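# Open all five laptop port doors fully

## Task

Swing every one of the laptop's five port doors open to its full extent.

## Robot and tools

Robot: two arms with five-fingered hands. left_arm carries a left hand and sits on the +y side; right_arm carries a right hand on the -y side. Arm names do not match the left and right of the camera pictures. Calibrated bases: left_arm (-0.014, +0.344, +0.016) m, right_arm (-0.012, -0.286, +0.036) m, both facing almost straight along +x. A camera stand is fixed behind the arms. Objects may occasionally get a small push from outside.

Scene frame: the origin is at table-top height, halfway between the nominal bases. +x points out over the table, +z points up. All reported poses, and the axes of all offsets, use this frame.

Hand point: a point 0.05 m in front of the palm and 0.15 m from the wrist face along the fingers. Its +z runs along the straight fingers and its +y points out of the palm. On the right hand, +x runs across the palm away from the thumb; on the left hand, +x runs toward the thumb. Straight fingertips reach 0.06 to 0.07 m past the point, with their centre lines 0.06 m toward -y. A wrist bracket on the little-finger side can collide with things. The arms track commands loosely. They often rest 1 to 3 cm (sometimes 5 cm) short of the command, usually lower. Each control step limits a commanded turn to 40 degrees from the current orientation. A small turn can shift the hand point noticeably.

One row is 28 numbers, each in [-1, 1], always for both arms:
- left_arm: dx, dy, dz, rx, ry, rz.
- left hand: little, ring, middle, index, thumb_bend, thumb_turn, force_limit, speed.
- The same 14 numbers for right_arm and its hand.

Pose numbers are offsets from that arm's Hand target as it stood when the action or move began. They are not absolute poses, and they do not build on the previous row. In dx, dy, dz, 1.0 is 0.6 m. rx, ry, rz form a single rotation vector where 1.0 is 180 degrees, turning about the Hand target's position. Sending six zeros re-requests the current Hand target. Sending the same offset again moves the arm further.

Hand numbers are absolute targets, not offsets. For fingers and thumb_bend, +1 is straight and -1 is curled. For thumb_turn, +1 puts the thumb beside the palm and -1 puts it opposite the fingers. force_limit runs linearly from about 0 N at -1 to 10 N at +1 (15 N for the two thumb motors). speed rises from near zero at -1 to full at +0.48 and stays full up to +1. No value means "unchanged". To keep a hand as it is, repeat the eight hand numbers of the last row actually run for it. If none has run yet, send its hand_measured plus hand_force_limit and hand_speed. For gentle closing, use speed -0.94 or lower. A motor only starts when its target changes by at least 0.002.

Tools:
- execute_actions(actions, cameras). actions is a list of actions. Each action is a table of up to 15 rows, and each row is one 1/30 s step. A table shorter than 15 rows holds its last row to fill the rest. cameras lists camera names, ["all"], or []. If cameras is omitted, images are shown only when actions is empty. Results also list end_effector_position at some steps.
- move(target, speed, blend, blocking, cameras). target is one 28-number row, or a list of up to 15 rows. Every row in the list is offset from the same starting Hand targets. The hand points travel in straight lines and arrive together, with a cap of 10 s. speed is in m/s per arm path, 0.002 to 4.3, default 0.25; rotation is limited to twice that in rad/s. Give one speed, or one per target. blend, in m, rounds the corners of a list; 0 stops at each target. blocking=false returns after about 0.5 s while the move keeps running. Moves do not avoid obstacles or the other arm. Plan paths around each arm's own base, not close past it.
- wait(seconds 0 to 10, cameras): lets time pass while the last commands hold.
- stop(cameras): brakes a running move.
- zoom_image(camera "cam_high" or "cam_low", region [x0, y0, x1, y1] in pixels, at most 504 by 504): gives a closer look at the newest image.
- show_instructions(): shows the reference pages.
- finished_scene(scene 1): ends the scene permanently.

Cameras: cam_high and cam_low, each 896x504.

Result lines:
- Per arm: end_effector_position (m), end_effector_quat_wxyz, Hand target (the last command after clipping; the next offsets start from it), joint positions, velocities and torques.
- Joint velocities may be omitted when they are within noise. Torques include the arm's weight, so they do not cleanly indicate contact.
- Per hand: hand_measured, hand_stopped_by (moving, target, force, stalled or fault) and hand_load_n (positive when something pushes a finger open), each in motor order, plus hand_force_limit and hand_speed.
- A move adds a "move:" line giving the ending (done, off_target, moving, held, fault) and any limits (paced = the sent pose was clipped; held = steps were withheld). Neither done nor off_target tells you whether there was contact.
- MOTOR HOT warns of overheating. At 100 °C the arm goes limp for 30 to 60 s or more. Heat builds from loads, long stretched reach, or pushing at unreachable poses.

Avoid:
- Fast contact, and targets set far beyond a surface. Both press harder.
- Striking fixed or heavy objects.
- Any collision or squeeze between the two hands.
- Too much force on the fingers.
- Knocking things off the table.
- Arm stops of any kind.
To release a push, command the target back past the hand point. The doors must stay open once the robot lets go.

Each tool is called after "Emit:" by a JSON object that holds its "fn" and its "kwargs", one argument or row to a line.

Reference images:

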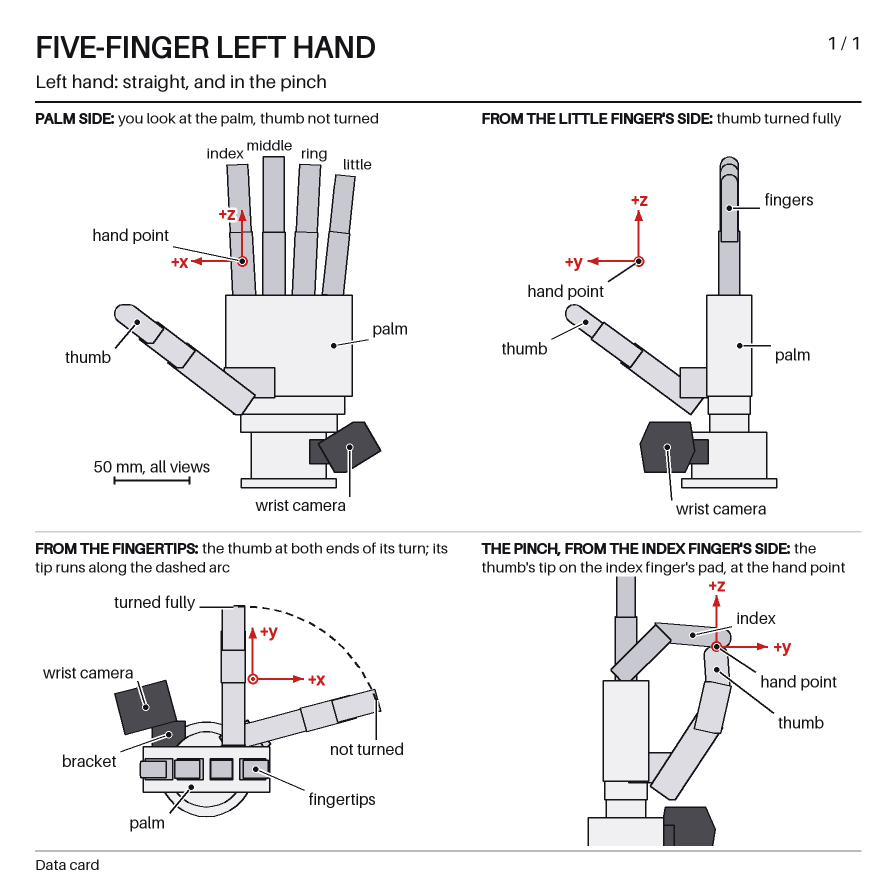

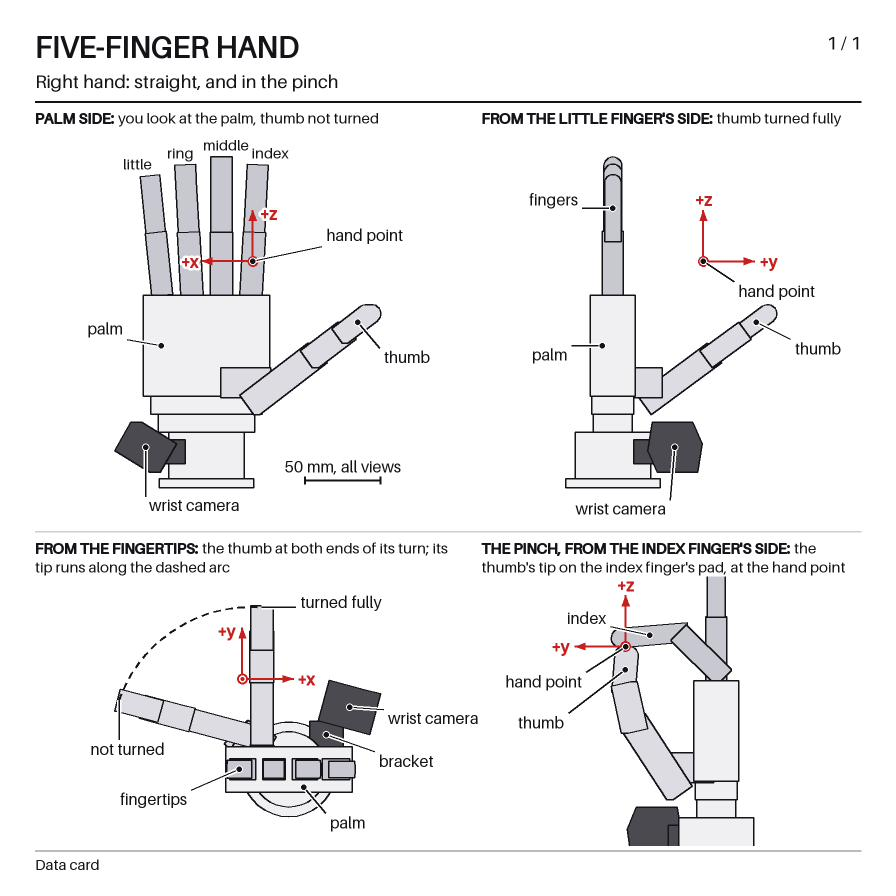

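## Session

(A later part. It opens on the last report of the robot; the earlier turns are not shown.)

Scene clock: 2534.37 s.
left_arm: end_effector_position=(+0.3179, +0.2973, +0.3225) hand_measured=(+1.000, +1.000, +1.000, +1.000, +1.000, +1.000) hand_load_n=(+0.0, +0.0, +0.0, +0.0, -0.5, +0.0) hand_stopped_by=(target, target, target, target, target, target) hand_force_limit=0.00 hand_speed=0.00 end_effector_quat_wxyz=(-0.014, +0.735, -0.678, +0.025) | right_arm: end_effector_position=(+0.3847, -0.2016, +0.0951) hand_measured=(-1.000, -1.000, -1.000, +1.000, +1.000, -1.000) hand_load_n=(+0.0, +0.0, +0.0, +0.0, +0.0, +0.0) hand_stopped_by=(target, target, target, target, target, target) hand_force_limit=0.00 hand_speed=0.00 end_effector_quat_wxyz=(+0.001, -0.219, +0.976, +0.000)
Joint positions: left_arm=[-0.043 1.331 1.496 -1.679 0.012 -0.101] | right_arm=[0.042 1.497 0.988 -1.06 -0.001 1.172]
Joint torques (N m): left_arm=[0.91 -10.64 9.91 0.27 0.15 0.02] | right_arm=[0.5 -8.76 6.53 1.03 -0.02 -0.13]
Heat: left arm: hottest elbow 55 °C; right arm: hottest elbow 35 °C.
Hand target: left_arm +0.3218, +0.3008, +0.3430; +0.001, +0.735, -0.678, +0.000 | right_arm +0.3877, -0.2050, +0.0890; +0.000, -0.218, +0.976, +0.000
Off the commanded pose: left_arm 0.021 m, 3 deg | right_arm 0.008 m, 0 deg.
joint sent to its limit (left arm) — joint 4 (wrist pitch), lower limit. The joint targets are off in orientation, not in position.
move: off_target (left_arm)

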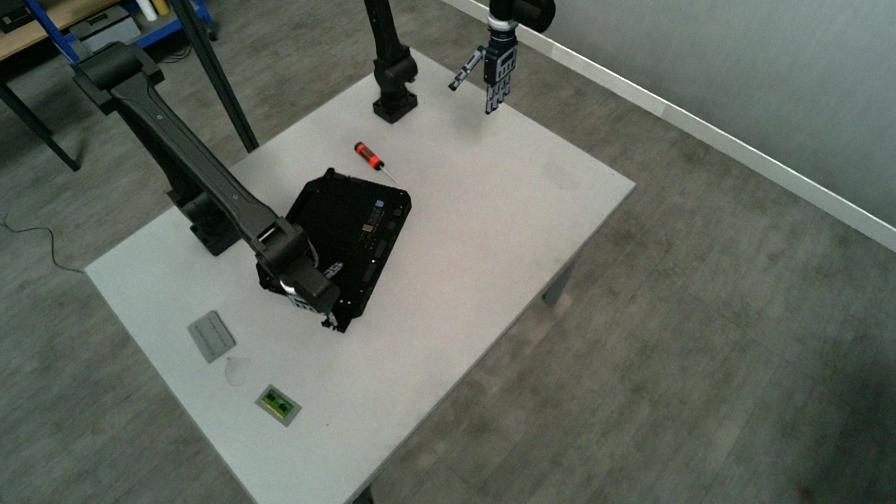

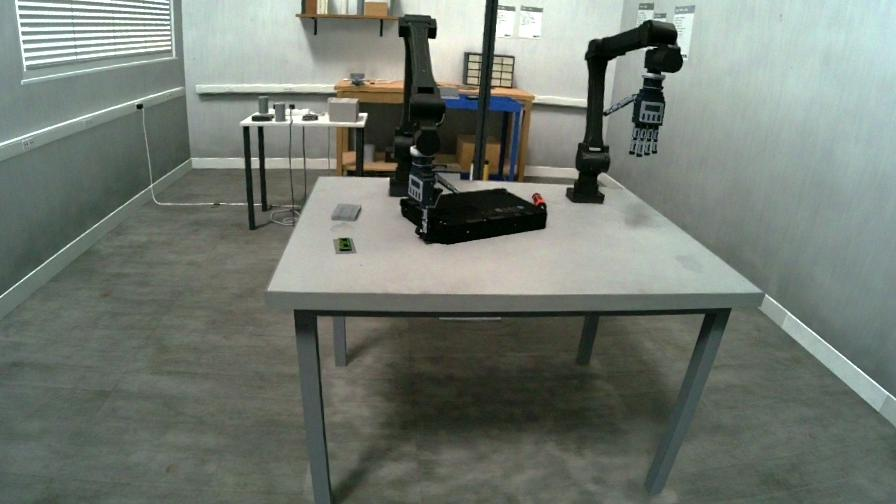

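Emit:
{"fn": "move", "kwargs": {
  "target": [
    [0,0,0,0,0,0, 1, 1, 1, 1, 1, 1, 0, 0, 0.0035,-0.0076,-0.035,0,0,0,-1,-1,-1,1,1,-1,0,0]
  ],
  "speed": 0.03,
  "cameras": ["cam_low","cam_high"]
}}

Emit:
{"fn": "zoom_image", "kwargs": {
  "camera": "cam_low",
  "region": [400, 190, 460, 250]
}}

Emit:
{"fn": "zoom_image", "kwargs": {
  "camera": "cam_high",
  "region": [310, 280, 370, 340]
}}

Scene clock: 2545.67 s.
left_arm: end_effector_position=(+0.3179, +0.2973, +0.3225) hand_measured=(+1.000, +1.000, +1.000, +1.000, +1.000, +1.000) hand_load_n=(+0.0, +0.0, +0.0, +0.0, +0.0, +0.0) hand_stopped_by=(target, target, target, target, target, target) hand_force_limit=0.00 hand_speed=0.00 end_effector_quat_wxyz=(-0.014, +0.735, -0.678, +0.025) | right_arm: end_effector_position=(+0.3847, -0.2037, +0.0905) hand_measured=(-1.000, -1.000, -1.000, +1.000, +1.000, -1.000) hand_load_n=(+0.5, +0.0, +0.0, -4.5, -0.5, +0.0) hand_stopped_by=(target, target, target, target, target, target) hand_force_limit=0.00 hand_speed=0.00 end_effector_quat_wxyz=(+0.004, -0.224, +0.975, +0.001)
Joint positions: left_arm=[-0.043 1.331 1.496 -1.679 0.012 -0.101] | right_arm=[0.035 1.502 0.978 -1.04 -0.004 1.155]
Joint torques (N m): left_arm=[0.15 -10.4 9.87 0.28 0.11 0] | right_arm=[0.26 -6.53 5.2 2.28 0.07 -0.1]
Heat: left arm: hottest elbow 55 °C; right arm: hottest elbow 34 °C.
Hand target: left_arm +0.3218, +0.3008, +0.3430; +0.001, +0.735, -0.678, +0.000 | right_arm +0.3898, -0.2095, +0.0679; +0.000, -0.218, +0.976, +0.000
Off the commanded pose: left_arm 0.021 m, 3 deg | right_arm 0.024 m, 1 deg.
joint sent to its limit (left arm) — joint 4 (wrist pitch), lower limit. The joint targets are off in orientation, not in position.
move: off_target (left_arm, right_arm)

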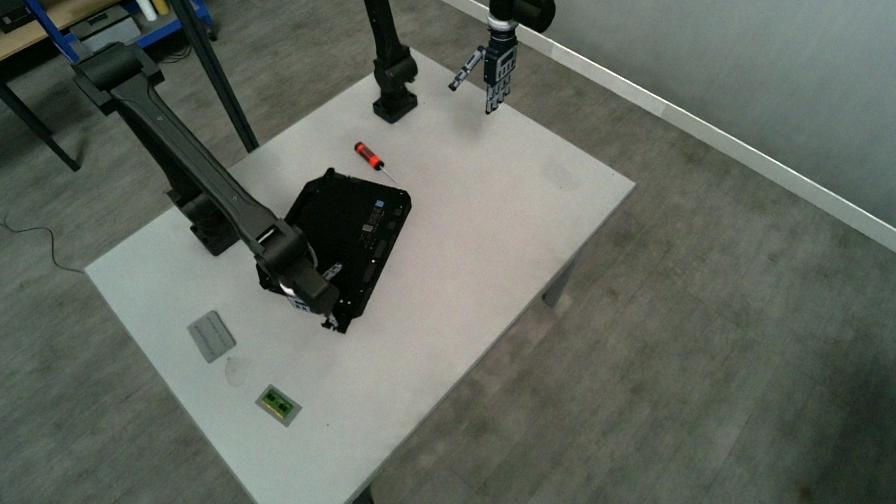

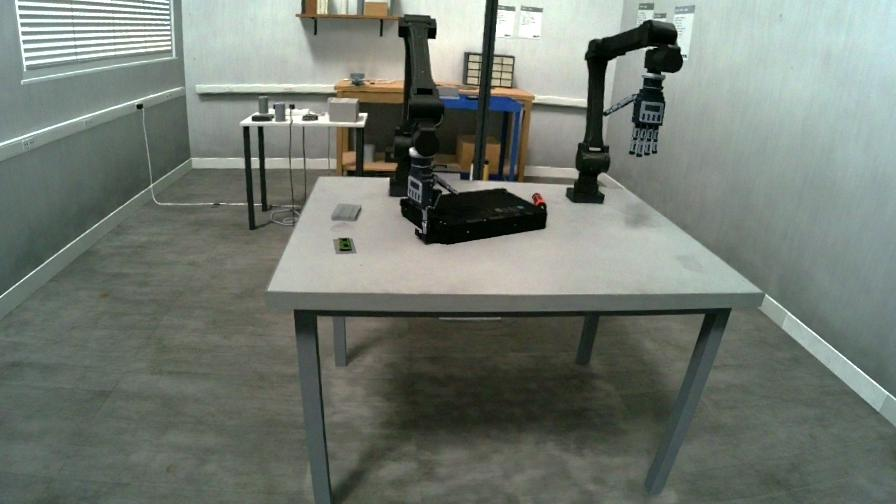

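Scaled by 8.400 from the camera's 896x504 image, which has a finer 1280x720 frame.

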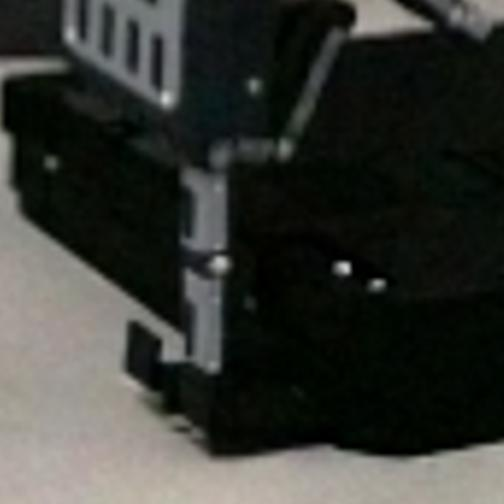

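Scaled by 8.400 from the camera's 896x504 image, which has a finer 1280x720 frame.

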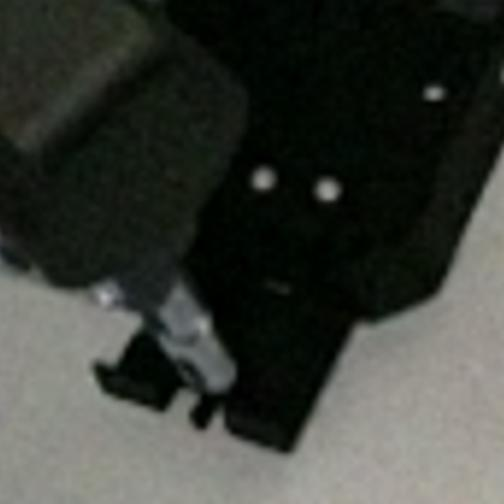

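Emit:
{"fn": "move", "kwargs": {
  "target": [
    [0,0,0,0,0,0, 1, 1, 1, 1, 1, 1, 0, 0, -0.008,0.009,0.06,0,0,0,-1,-1,-1,1,1,-1,0,0],
    [0,0,0,0,0,0, 1, 1, 1, 1, 1, 1, 0, 0, -0.05,0.09,0.25,0,0,0,-1,-1,-1,1,1,-1,0,0],
    [0,0,0,0,0,0, 1, 1, 1, 1, 1, 1, 0, 0, -0.15,-0.3,0.3,0,0,0,-1,-1,-1,1,1,-1,0,0]
  ],
  "speed": [0.05,0.1,0.2],
  "cameras": ["cam_low","cam_high"]
}}

Emit:
{"fn": "zoom_image", "kwargs": {
  "camera": "cam_low",
  "region": [400, 190, 460, 250]
}}

Emit:
{"fn": "zoom_image", "kwargs": {
  "camera": "cam_high",
  "region": [310, 280, 370, 340]
}}

Emit:
{"fn": "zoom_image", "kwargs": {
  "camera": "cam_high",
  "region": [250, 160, 420, 340]
}}

Scene clock: 2565.83 s.
left_arm: end_effector_position=(+0.3179, +0.2973, +0.3225) hand_measured=(+1.000, +1.000, +1.000, +1.000, +1.000, +1.000) hand_load_n=(+0.0, +0.0, +0.0, +0.0, +0.0, +0.0) hand_stopped_by=(target, target, target, target, target, target) hand_force_limit=0.00 hand_speed=0.00 end_effector_quat_wxyz=(-0.014, +0.735, -0.678, +0.025) | right_arm: end_effector_position=(+0.2895, -0.3817, +0.2348) hand_measured=(-1.000, -1.000, -1.000, +1.000, +1.000, -1.000) hand_load_n=(+0.0, +0.0, +0.0, +0.0, +0.0, +0.0) hand_stopped_by=(target, target, target, target, target, target) hand_force_limit=0.00 hand_speed=0.00 end_effector_quat_wxyz=(-0.010, -0.218, +0.976, +0.007)
Joint positions: left_arm=[-0.043 1.331 1.496 -1.679 0.012 -0.101] | right_arm=[-0.498 1.254 1.135 -1.475 0.003 0.636]
Joint torques (N m): left_arm=[0.62 -10.93 9.88 0.34 0.13 0] | right_arm=[0.21 -6.53 11.86 0.03 -0.15 -0.14]
Heat: left arm: hottest elbow 55 °C; right arm: hottest elbow 34 °C.
Hand target: left_arm +0.3218, +0.3008, +0.3430; +0.001, +0.735, -0.678, +0.000 | right_arm +0.2999, -0.3896, +0.2479; +0.000, -0.218, +0.976, +0.000
Off the commanded pose: left_arm 0.021 m, 3 deg | right_arm 0.018 m, 1 deg.
joint sent to its limit (left arm) — joint 4 (wrist pitch), lower limit. The joint targets are off in orientation, not in position.
move: off_target (left_arm, right_arm)

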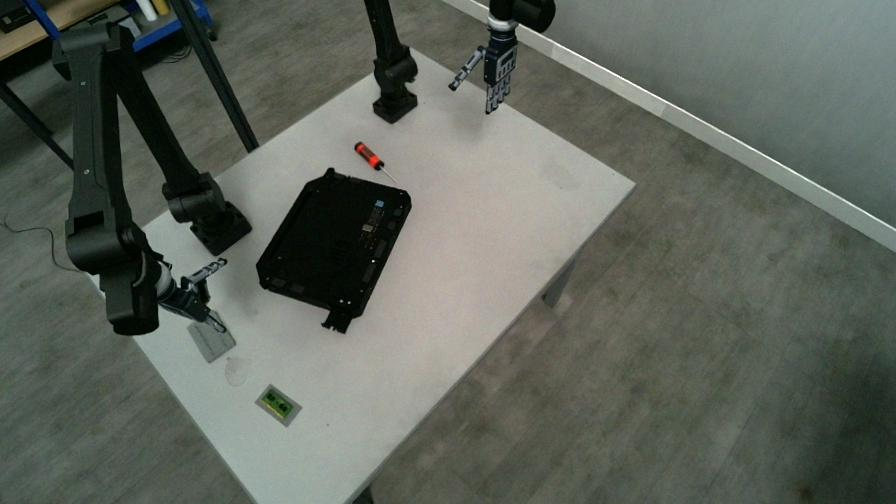

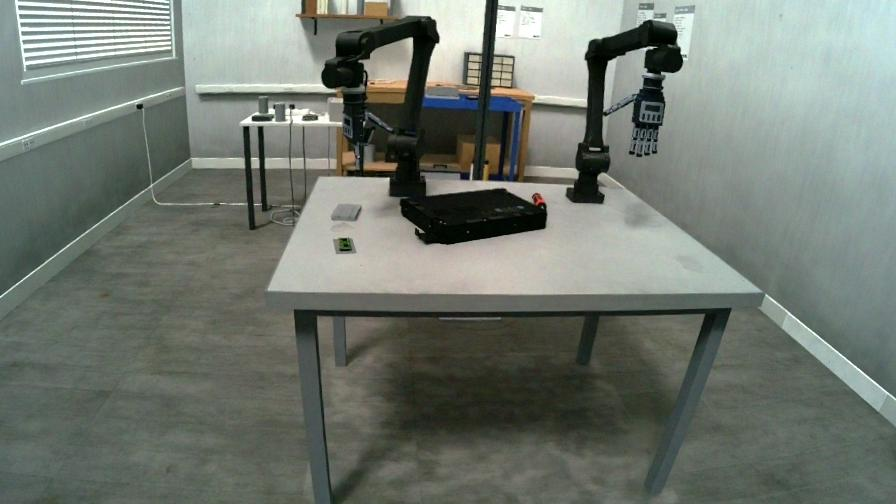

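Scaled by 8.400 from the camera's 896x504 image, which has a finer 1280x720 frame.

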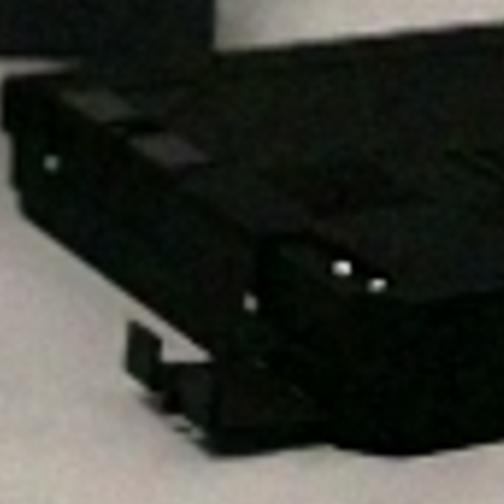

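Scaled by 8.400 from the camera's 896x504 image, which has a finer 1280x720 frame.

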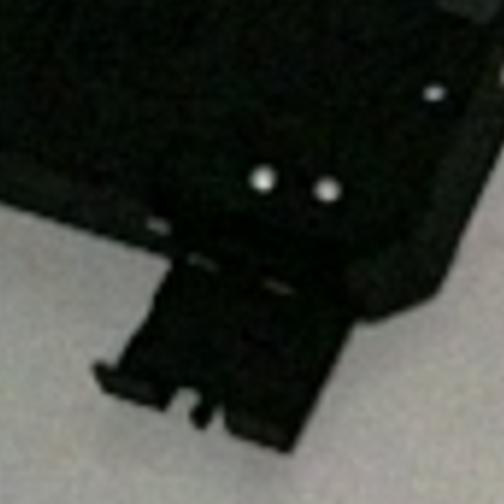

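Scaled by 2.800 from the camera's 896x504 image, which has a finer 1280x720 frame.

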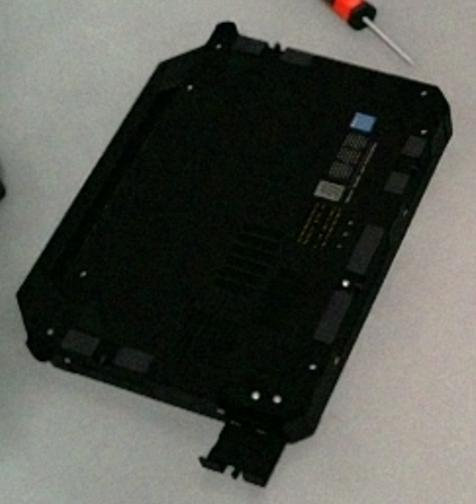

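Emit:
{"fn": "zoom_image", "kwargs": {
  "camera": "cam_high",
  "region": [265, 270, 305, 305]
}}

Emit:
{"fn": "zoom_image", "kwargs": {
  "camera": "cam_low",
  "region": [398, 192, 433, 220]
}}

Emit:
{"fn": "zoom_image", "kwargs": {
  "camera": "cam_high",
  "region": [360, 235, 395, 290]
}}

Emit:
{"fn": "zoom_image", "kwargs": {
  "camera": "cam_high",
  "region": [385, 200, 415, 240]
}}

Emit:
{"fn": "zoom_image", "kwargs": {
  "camera": "cam_high",
  "region": [320, 160, 370, 195]
}}

Scaled by 12.600 from the camera's 896x504 image, which has a finer 1280x720 frame.

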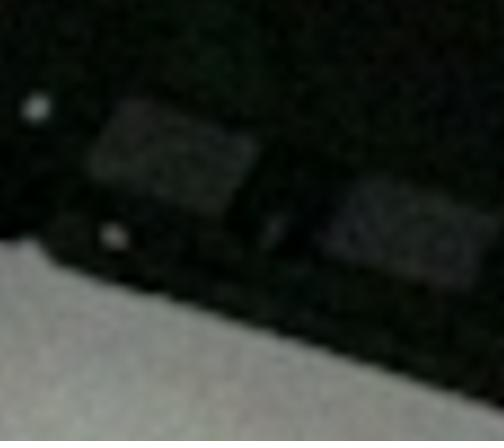

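Scaled by 14.400 from the camera's 896x504 image, which has a finer 1280x720 frame.

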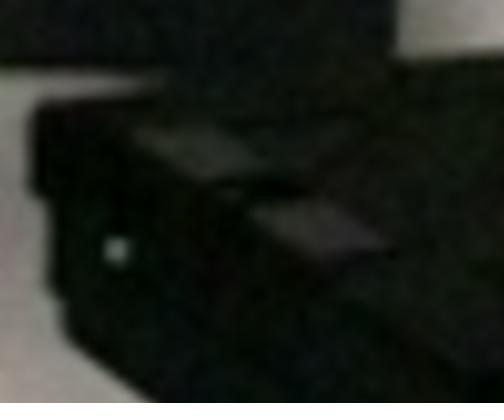

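Scaled by 9.164 from the camera's 896x504 image, which has a finer 1280x720 frame.

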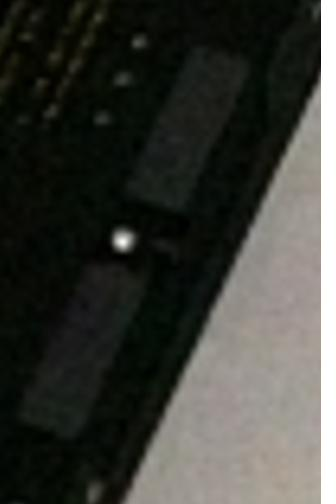

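Scaled by 12.600 from the camera's 896x504 image, which has a finer 1280x720 frame.

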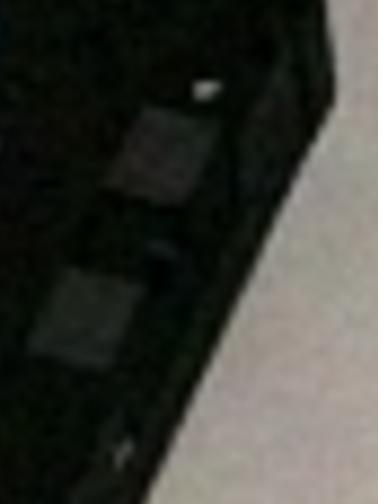

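Scaled by 10.080 from the camera's 896x504 image, which has a finer 1280x720 frame.

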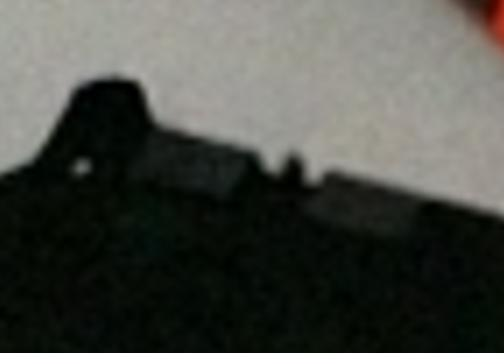

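Emit:
{"fn": "move", "kwargs": {
  "target": [
    [0,0,0,0,0,0, 1, 1, 1, 1, 1, 1, 0, 0, -0.093,0.2917,-0.06,0,0,0,-1,-1,-1,1,1,-1,0,0],
    [0,0,0,0,0,0, 1, 1, 1, 1, 1, 1, 0, 0, -0.093,0.2917,-0.1882,0,0,0,-1,-1,-1,1,1,-1,0,0]
  ],
  "speed": [0.15,0.08],
  "cameras": ["cam_low","cam_high"]
}}

Emit:
{"fn": "zoom_image", "kwargs": {
  "camera": "cam_low",
  "region": [390, 170, 440, 220]
}}

Emit:
{"fn": "zoom_image", "kwargs": {
  "camera": "cam_high",
  "region": [255, 255, 315, 315]
}}

Scene clock: 2610.03 s.
left_arm: end_effector_position=(+0.3179, +0.2973, +0.3225) hand_measured=(+1.000, +1.000, +1.000, +1.000, +1.000, +1.000) hand_load_n=(+0.0, +0.0, +0.0, +0.0, +0.0, +0.0) hand_stopped_by=(target, target, target, target, target, target) hand_force_limit=0.00 hand_speed=0.00 end_effector_quat_wxyz=(-0.014, +0.735, -0.678, +0.025) | right_arm: end_effector_position=(+0.2412, -0.2166, +0.1373) hand_measured=(-1.000, -1.000, -1.000, +1.000, +1.000, -1.000) hand_load_n=(-0.5, +0.0, +0.0, +0.0, +0.0, +0.0) hand_stopped_by=(target, target, target, target, target, target) hand_force_limit=0.00 hand_speed=0.00 end_effector_quat_wxyz=(-0.001, -0.216, +0.976, +0.001)
Joint positions: left_arm=[-0.043 1.331 1.496 -1.679 0.012 -0.101] | right_arm=[0.005 1.044 0.716 -1.245 -0.002 1.141]
Joint torques (N m): left_arm=[0.09 -10.7 9.88 0.02 0.19 0.03] | right_arm=[1.9 -3.43 7.34 0.83 0 0]
Heat: left arm: hottest elbow 55 °C; right arm: hottest elbow 36 °C.
Hand target: left_arm +0.3218, +0.3008, +0.3430; +0.001, +0.735, -0.678, +0.000 | right_arm +0.2440, -0.2145, +0.1349; +0.000, -0.218, +0.976, +0.000
Off the commanded pose: left_arm 0.021 m, 3 deg | right_arm 0.004 m, 0 deg.
joint sent to its limit (left arm) — joint 4 (wrist pitch), lower limit. The joint targets are off in orientation, not in position.
move: off_target (left_arm)

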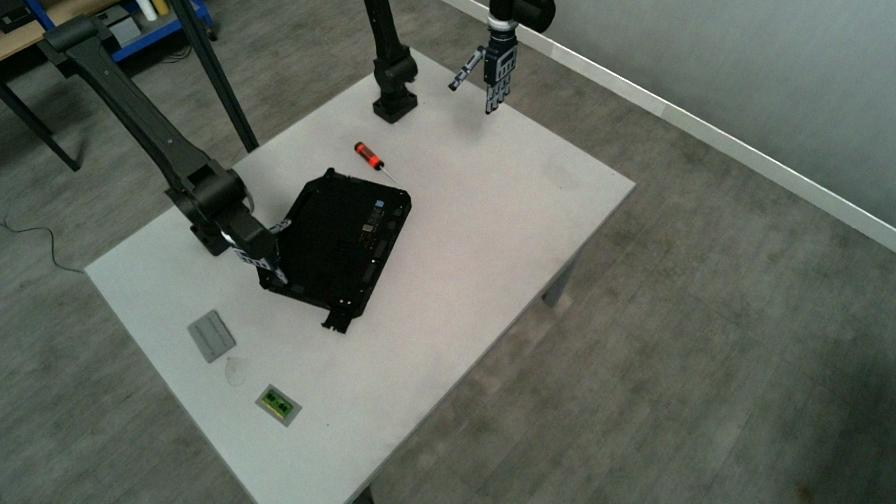

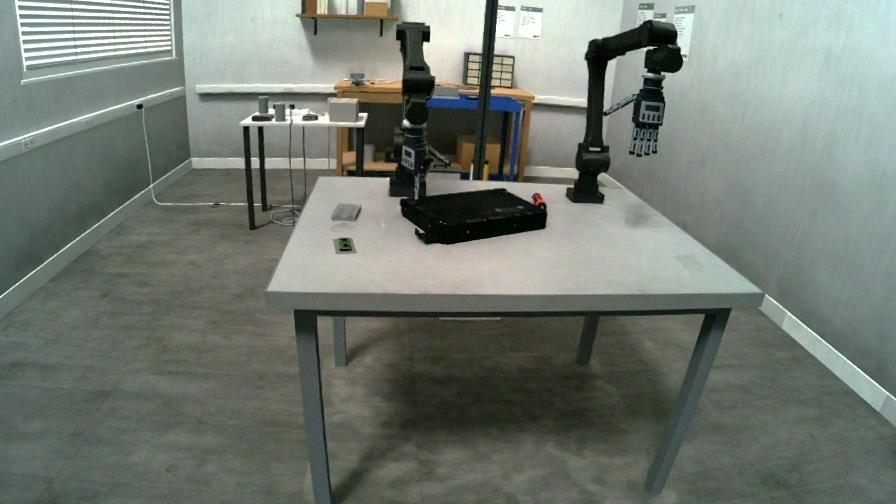

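Scaled by 10.080 from the camera's 896x504 image, which has a finer 1280x720 frame.

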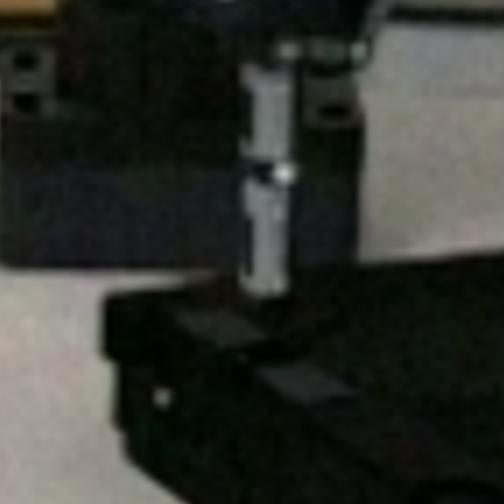

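Scaled by 8.400 from the camera's 896x504 image, which has a finer 1280x720 frame.

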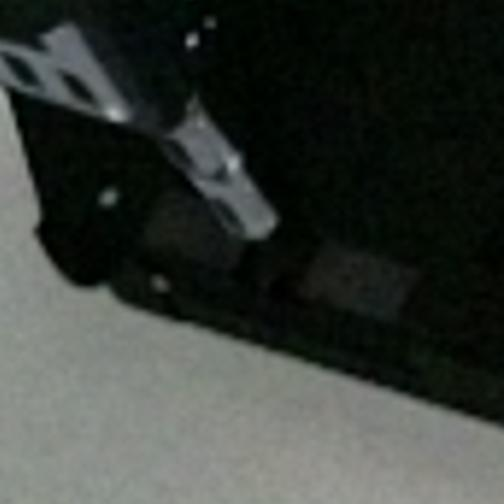

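Emit:
{"fn": "move", "kwargs": {
  "target": [
    [0,0,0,0,0,0, 1, 1, 1, 1, 1, 1, 0, 0, 0,0,-0.0365,0,0,0,-1,-1,-1,1,1,-1,0,0],
    [0,0,0,0,0,0, 1, 1, 1, 1, 1, 1, 0, 0, 0.0211,-0.0453,-0.0365,0,0,0,-1,-1,-1,1,1,-1,0,0]
  ],
  "speed": [0.03,0.03],
  "cameras": ["cam_low","cam_high"]
}}

Emit:
{"fn": "zoom_image", "kwargs": {
  "camera": "cam_low",
  "region": [390, 170, 440, 220]
}}

Emit:
{"fn": "zoom_image", "kwargs": {
  "camera": "cam_high",
  "region": [255, 255, 315, 315]
}}

Scene clock: 2626.50 s.
left_arm: end_effector_position=(+0.3179, +0.2973, +0.3225) hand_measured=(+1.000, +1.000, +1.000, +1.000, +1.000, +1.000) hand_load_n=(+0.0, +0.0, +0.0, +0.0, +0.0, +0.0) hand_stopped_by=(target, target, target, target, target, target) hand_force_limit=0.00 hand_speed=0.00 end_effector_quat_wxyz=(-0.014, +0.735, -0.678, +0.025) | right_arm: end_effector_position=(+0.2394, -0.2246, +0.1233) hand_measured=(-1.000, -1.000, -1.000, +0.998, +1.000, -1.000) hand_load_n=(+0.0, +0.0, +0.5, -15.5, -0.5, +0.0) hand_stopped_by=(target, target, target, target, target, target) hand_force_limit=0.00 hand_speed=0.00 end_effector_quat_wxyz=(+0.002, -0.241, +0.970, +0.019)
Joint positions: left_arm=[-0.043 1.331 1.496 -1.679 0.012 -0.101] | right_arm=[-0.054 1.073 0.688 -1.193 -0.038 1.031]
Joint torques (N m): left_arm=[0.21 -10.87 9.88 0.2 0.22 0.02] | right_arm=[-1.9 -1.32 8.18 1.88 1.61 0.07]
Heat: left arm: hottest elbow 55 °C; right arm: hottest elbow 36 °C.
Hand target: left_arm +0.3218, +0.3008, +0.3430; +0.001, +0.735, -0.678, +0.000 | right_arm +0.2566, -0.2417, +0.1130; +0.000, -0.218, +0.976, +0.000
Off the commanded pose: left_arm 0.021 m, 3 deg | right_arm 0.026 m, 4 deg.
joint sent to its limit (left arm) — joint 4 (wrist pitch), lower limit. The joint targets are off in orientation, not in position.
move: off_target (left_arm, right_arm)

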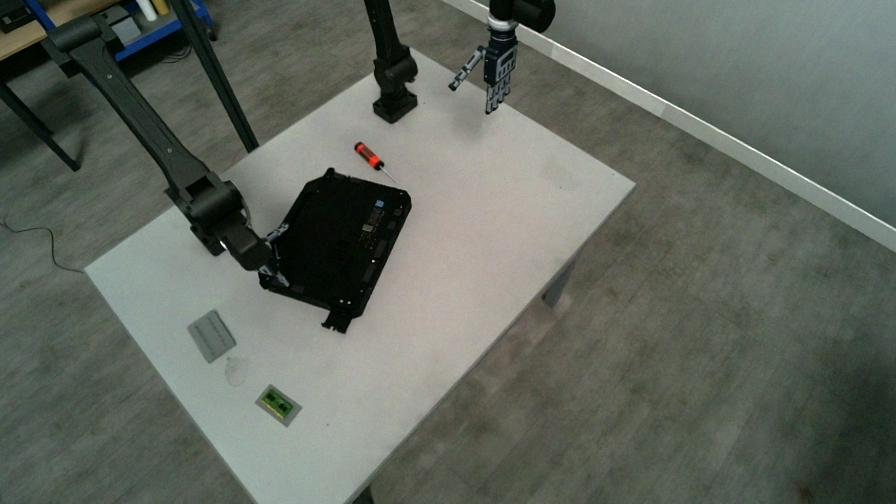

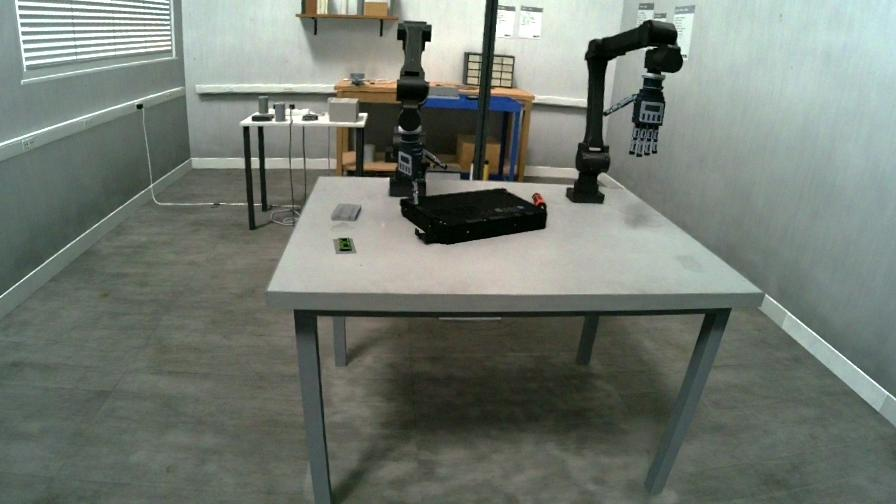

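Scaled by 10.080 from the camera's 896x504 image, which has a finer 1280x720 frame.

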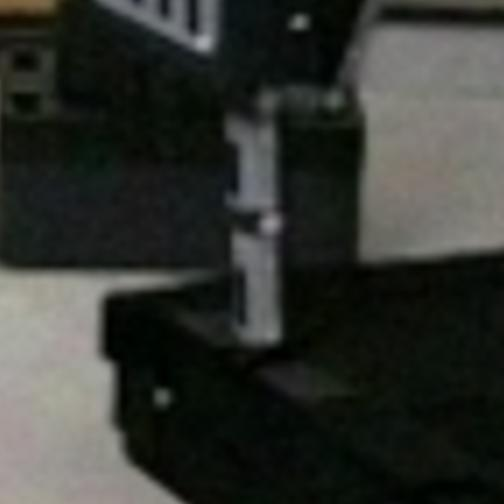

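Scaled by 8.400 from the camera's 896x504 image, which has a finer 1280x720 frame.

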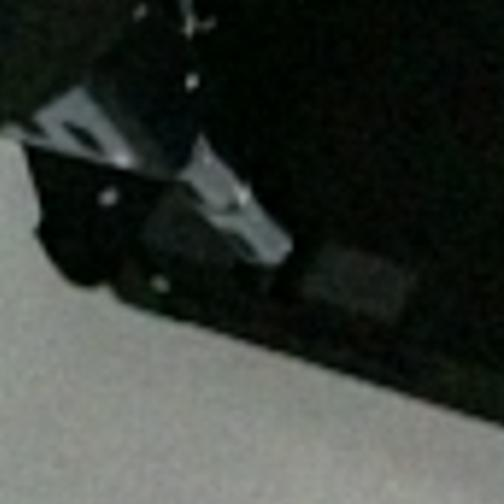

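Emit:
{"fn": "move", "kwargs": {
  "target": [
    [0,0,0,0,0,0, 1, 1, 1, 1, 1, 1, 0, 0, -0.006,0.012,0.01,0,0,0,-1,-1,-1,1,1,-1,0,0]
  ],
  "speed": [0.03],
  "cameras": ["cam_low","cam_high"]
}}

Emit:
{"fn": "zoom_image", "kwargs": {
  "camera": "cam_low",
  "region": [390, 170, 440, 220]
}}

Emit:
{"fn": "zoom_image", "kwargs": {
  "camera": "cam_high",
  "region": [255, 255, 315, 315]
}}

Scene clock: 2648.17 s.
left_arm: end_effector_position=(+0.3179, +0.2973, +0.3225) hand_measured=(+1.000, +1.000, +1.000, +1.000, +1.000, +1.000) hand_load_n=(+0.0, +0.0, +0.0, +0.0, +0.0, +0.0) hand_stopped_by=(target, target, target, target, target, target) hand_force_limit=0.00 hand_speed=0.00 end_effector_quat_wxyz=(-0.014, +0.735, -0.678, +0.025) | right_arm: end_effector_position=(+0.2402, -0.2243, +0.1236) hand_measured=(-1.000, -1.000, -1.000, +0.998, +1.000, -1.000) hand_load_n=(+0.0, +0.0, +0.0, -13.0, +0.0, +0.0) hand_stopped_by=(target, target, target, target, target, target) hand_force_limit=0.00 hand_speed=0.00 end_effector_quat_wxyz=(+0.002, -0.237, +0.971, +0.019)
Joint positions: left_arm=[-0.043 1.331 1.496 -1.679 0.012 -0.101] | right_arm=[-0.053 1.073 0.689 -1.194 -0.038 1.042]
Joint torques (N m): left_arm=[1.14 -10.64 9.55 0.28 0.15 0] | right_arm=[0.38 -2.2 8.46 1.1 1.52 0.17]
Heat: left arm: hottest elbow 55 °C; right arm: hottest elbow 36 °C.
Hand target: left_arm +0.3218, +0.3008, +0.3430; +0.001, +0.735, -0.678, +0.000 | right_arm +0.2531, -0.2345, +0.1191; +0.000, -0.218, +0.976, +0.000
Off the commanded pose: left_arm 0.021 m, 3 deg | right_arm 0.017 m, 3 deg.
joint sent to its limit (left arm) — joint 4 (wrist pitch), lower limit. The joint targets are off in orientation, not in position.
move: off_target (left_arm, right_arm)

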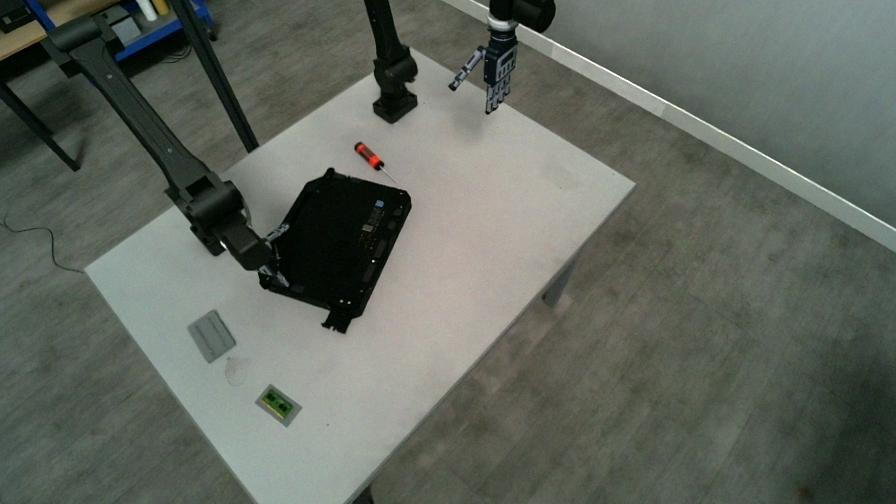

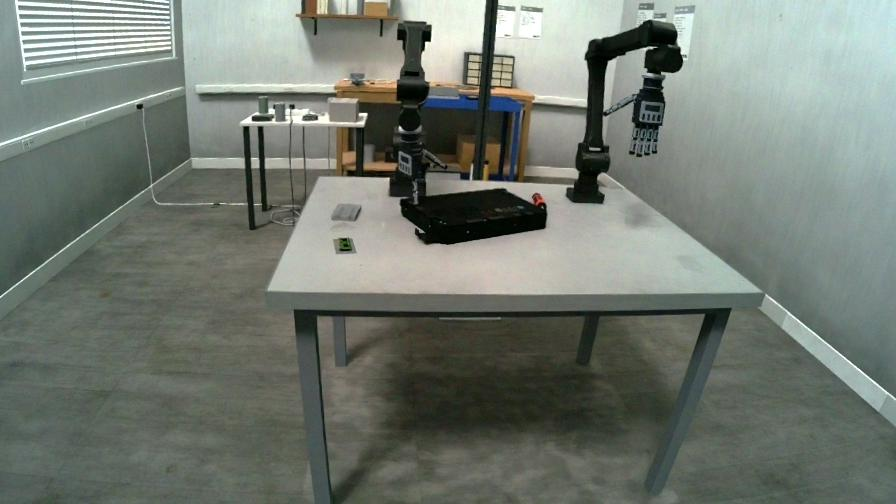

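Scaled by 10.080 from the camera's 896x504 image, which has a finer 1280x720 frame.

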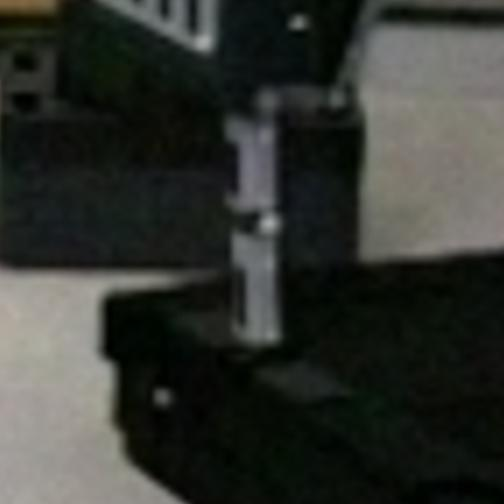

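Scaled by 8.400 from the camera's 896x504 image, which has a finer 1280x720 frame.

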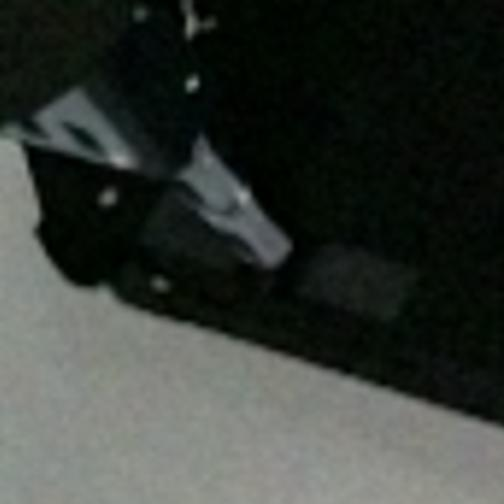

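Emit:
{"fn": "move", "kwargs": {
  "target": [
    [0,0,0,0,0,0, 1, 1, 1, 1, 1, 1, 0, 0, 0.0,0.0,0.012,0,0,0,-1,-1,-1,1,1,-1,0,0]
  ],
  "speed": 0.03,
  "cameras": ["cam_high"]
}}

Emit:
{"fn": "zoom_image", "kwargs": {
  "camera": "cam_high",
  "region": [255, 255, 315, 315]
}}

Scene clock: 2656.90 s.
left_arm: end_effector_position=(+0.3179, +0.2973, +0.3225) hand_measured=(+1.000, +1.000, +1.000, +1.000, +1.000, +1.000) hand_load_n=(+0.0, +0.0, +0.0, +0.0, +0.0, +0.0) hand_stopped_by=(target, target, target, target, target, target) hand_force_limit=0.00 hand_speed=0.00 end_effector_quat_wxyz=(-0.014, +0.735, -0.678, +0.025) | right_arm: end_effector_position=(+0.2410, -0.2253, +0.1238) hand_measured=(-1.000, -1.000, -1.000, +0.998, +1.000, -1.000) hand_load_n=(+0.0, +0.0, +0.0, -9.0, +0.0, +0.0) hand_stopped_by=(target, target, target, target, target, target) hand_force_limit=0.00 hand_speed=0.00 end_effector_quat_wxyz=(+0.002, -0.233, +0.972, +0.017)
Joint positions: left_arm=[-0.043 1.331 1.496 -1.679 0.012 -0.101] | right_arm=[-0.053 1.073 0.691 -1.195 -0.033 1.048]
Joint torques (N m): left_arm=[0.67 -10.52 9.68 0.4 0.17 0.04] | right_arm=[0.03 -2.9 9.43 0.35 1.34 0.13]
Heat: left arm: hottest elbow 55 °C; right arm: hottest elbow 35 °C.
Hand target: left_arm +0.3218, +0.3008, +0.3430; +0.001, +0.735, -0.678, +0.000 | right_arm +0.2531, -0.2345, +0.1262; +0.000, -0.218, +0.976, +0.000
Off the commanded pose: left_arm 0.021 m, 3 deg | right_arm 0.015 m, 3 deg.
joint sent to its limit (left arm) — joint 4 (wrist pitch), lower limit. The joint targets are off in orientation, not in position.
move: off_target (left_arm, right_arm)
Images, in order (width x height): cam_high 896x504.

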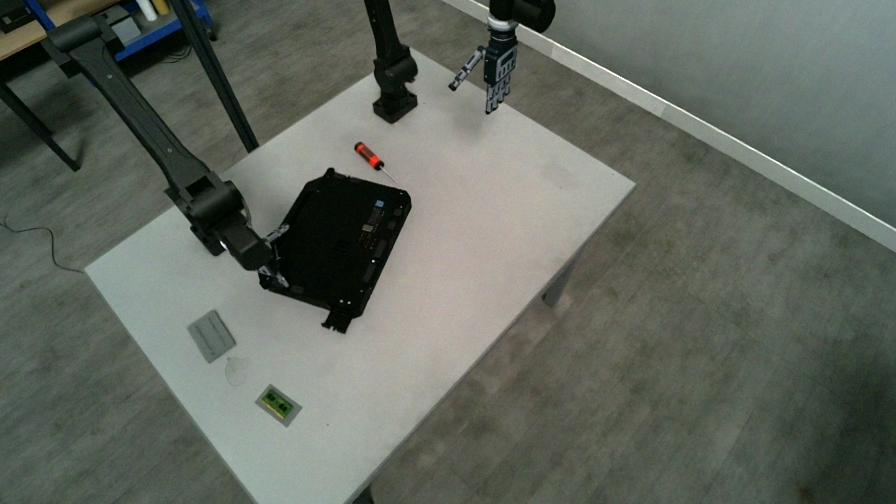

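Scaled by 8.400 from the camera's 896x504 image, which has a finer 1280x720 frame.

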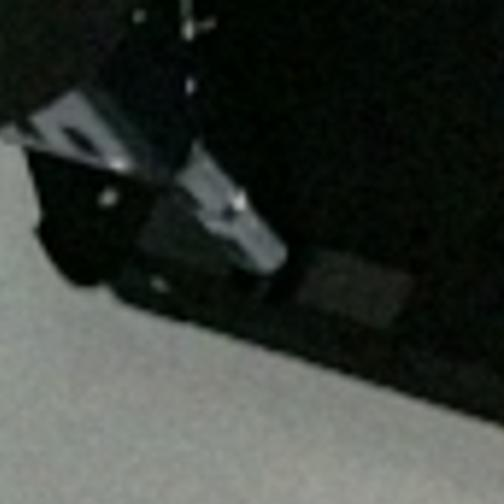

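Emit:
{"fn": "move", "kwargs": {
  "target": [
    [0,0,0,0,0,0, 1, 1, 1, 1, 1, 1, 0, 0, 0.0056,-0.0121,0.008,0,0,0,-1,-1,-1,1,1,-1,0,0]
  ],
  "speed": 0.03,
  "cameras": ["cam_high"]
}}

Emit:
{"fn": "zoom_image", "kwargs": {
  "camera": "cam_high",
  "region": [255, 255, 315, 315]
}}

Scene clock: 2665.47 s.
left_arm: end_effector_position=(+0.3179, +0.2973, +0.3225) hand_measured=(+1.000, +1.000, +1.000, +1.000, +1.000, +1.000) hand_load_n=(+0.0, +0.0, +0.0, +0.0, -0.5, +0.0) hand_stopped_by=(target, target, target, target, target, target) hand_force_limit=0.00 hand_speed=0.00 end_effector_quat_wxyz=(-0.014, +0.735, -0.678, +0.025) | right_arm: end_effector_position=(+0.2415, -0.2261, +0.1246) hand_measured=(-1.000, -1.000, -1.000, +0.998, +1.000, -1.000) hand_load_n=(+0.0, +0.0, +0.5, -8.5, +0.0, +0.0) hand_stopped_by=(target, target, target, target, target, target) hand_force_limit=0.00 hand_speed=0.00 end_effector_quat_wxyz=(-0.002, -0.238, +0.971, +0.017)
Joint positions: left_arm=[-0.043 1.331 1.496 -1.679 0.012 -0.101] | right_arm=[-0.054 1.081 0.698 -1.201 -0.031 1.037]
Joint torques (N m): left_arm=[-0.03 -10.75 9.85 0.16 0.14 0.03] | right_arm=[-1.61 -3.02 10.32 0.1 1.28 -0.02]
Heat: left arm: hottest elbow 55 °C; right arm: hottest elbow 35 °C.
Hand target: left_arm +0.3218, +0.3008, +0.3430; +0.001, +0.735, -0.678, +0.000 | right_arm +0.2565, -0.2418, +0.1311; +0.000, -0.218, +0.976, +0.000
Off the commanded pose: left_arm 0.021 m, 3 deg | right_arm 0.023 m, 3 deg.
joint sent to its limit (left arm) — joint 4 (wrist pitch), lower limit. The joint targets are off in orientation, not in position.
move: off_target (left_arm, right_arm)
Images, in order (width x height): cam_high 896x504.

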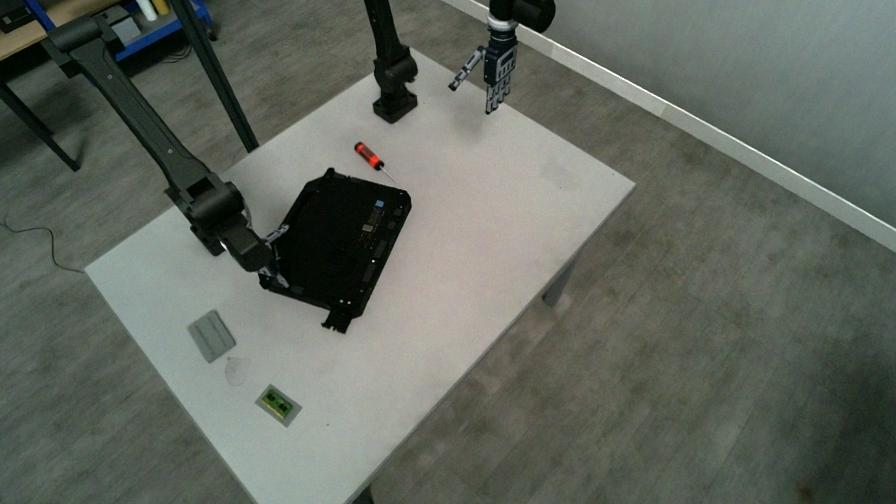

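Scaled by 8.400 from the camera's 896x504 image, which has a finer 1280x720 frame.

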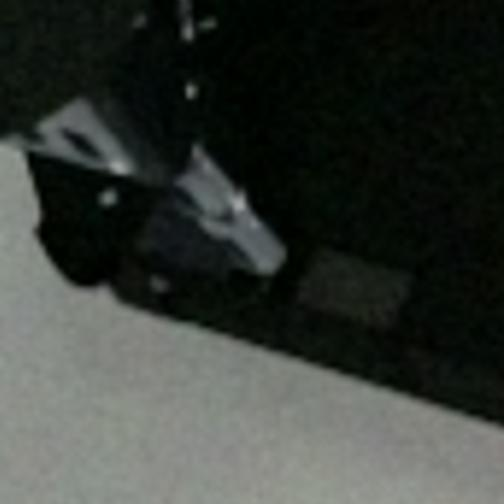

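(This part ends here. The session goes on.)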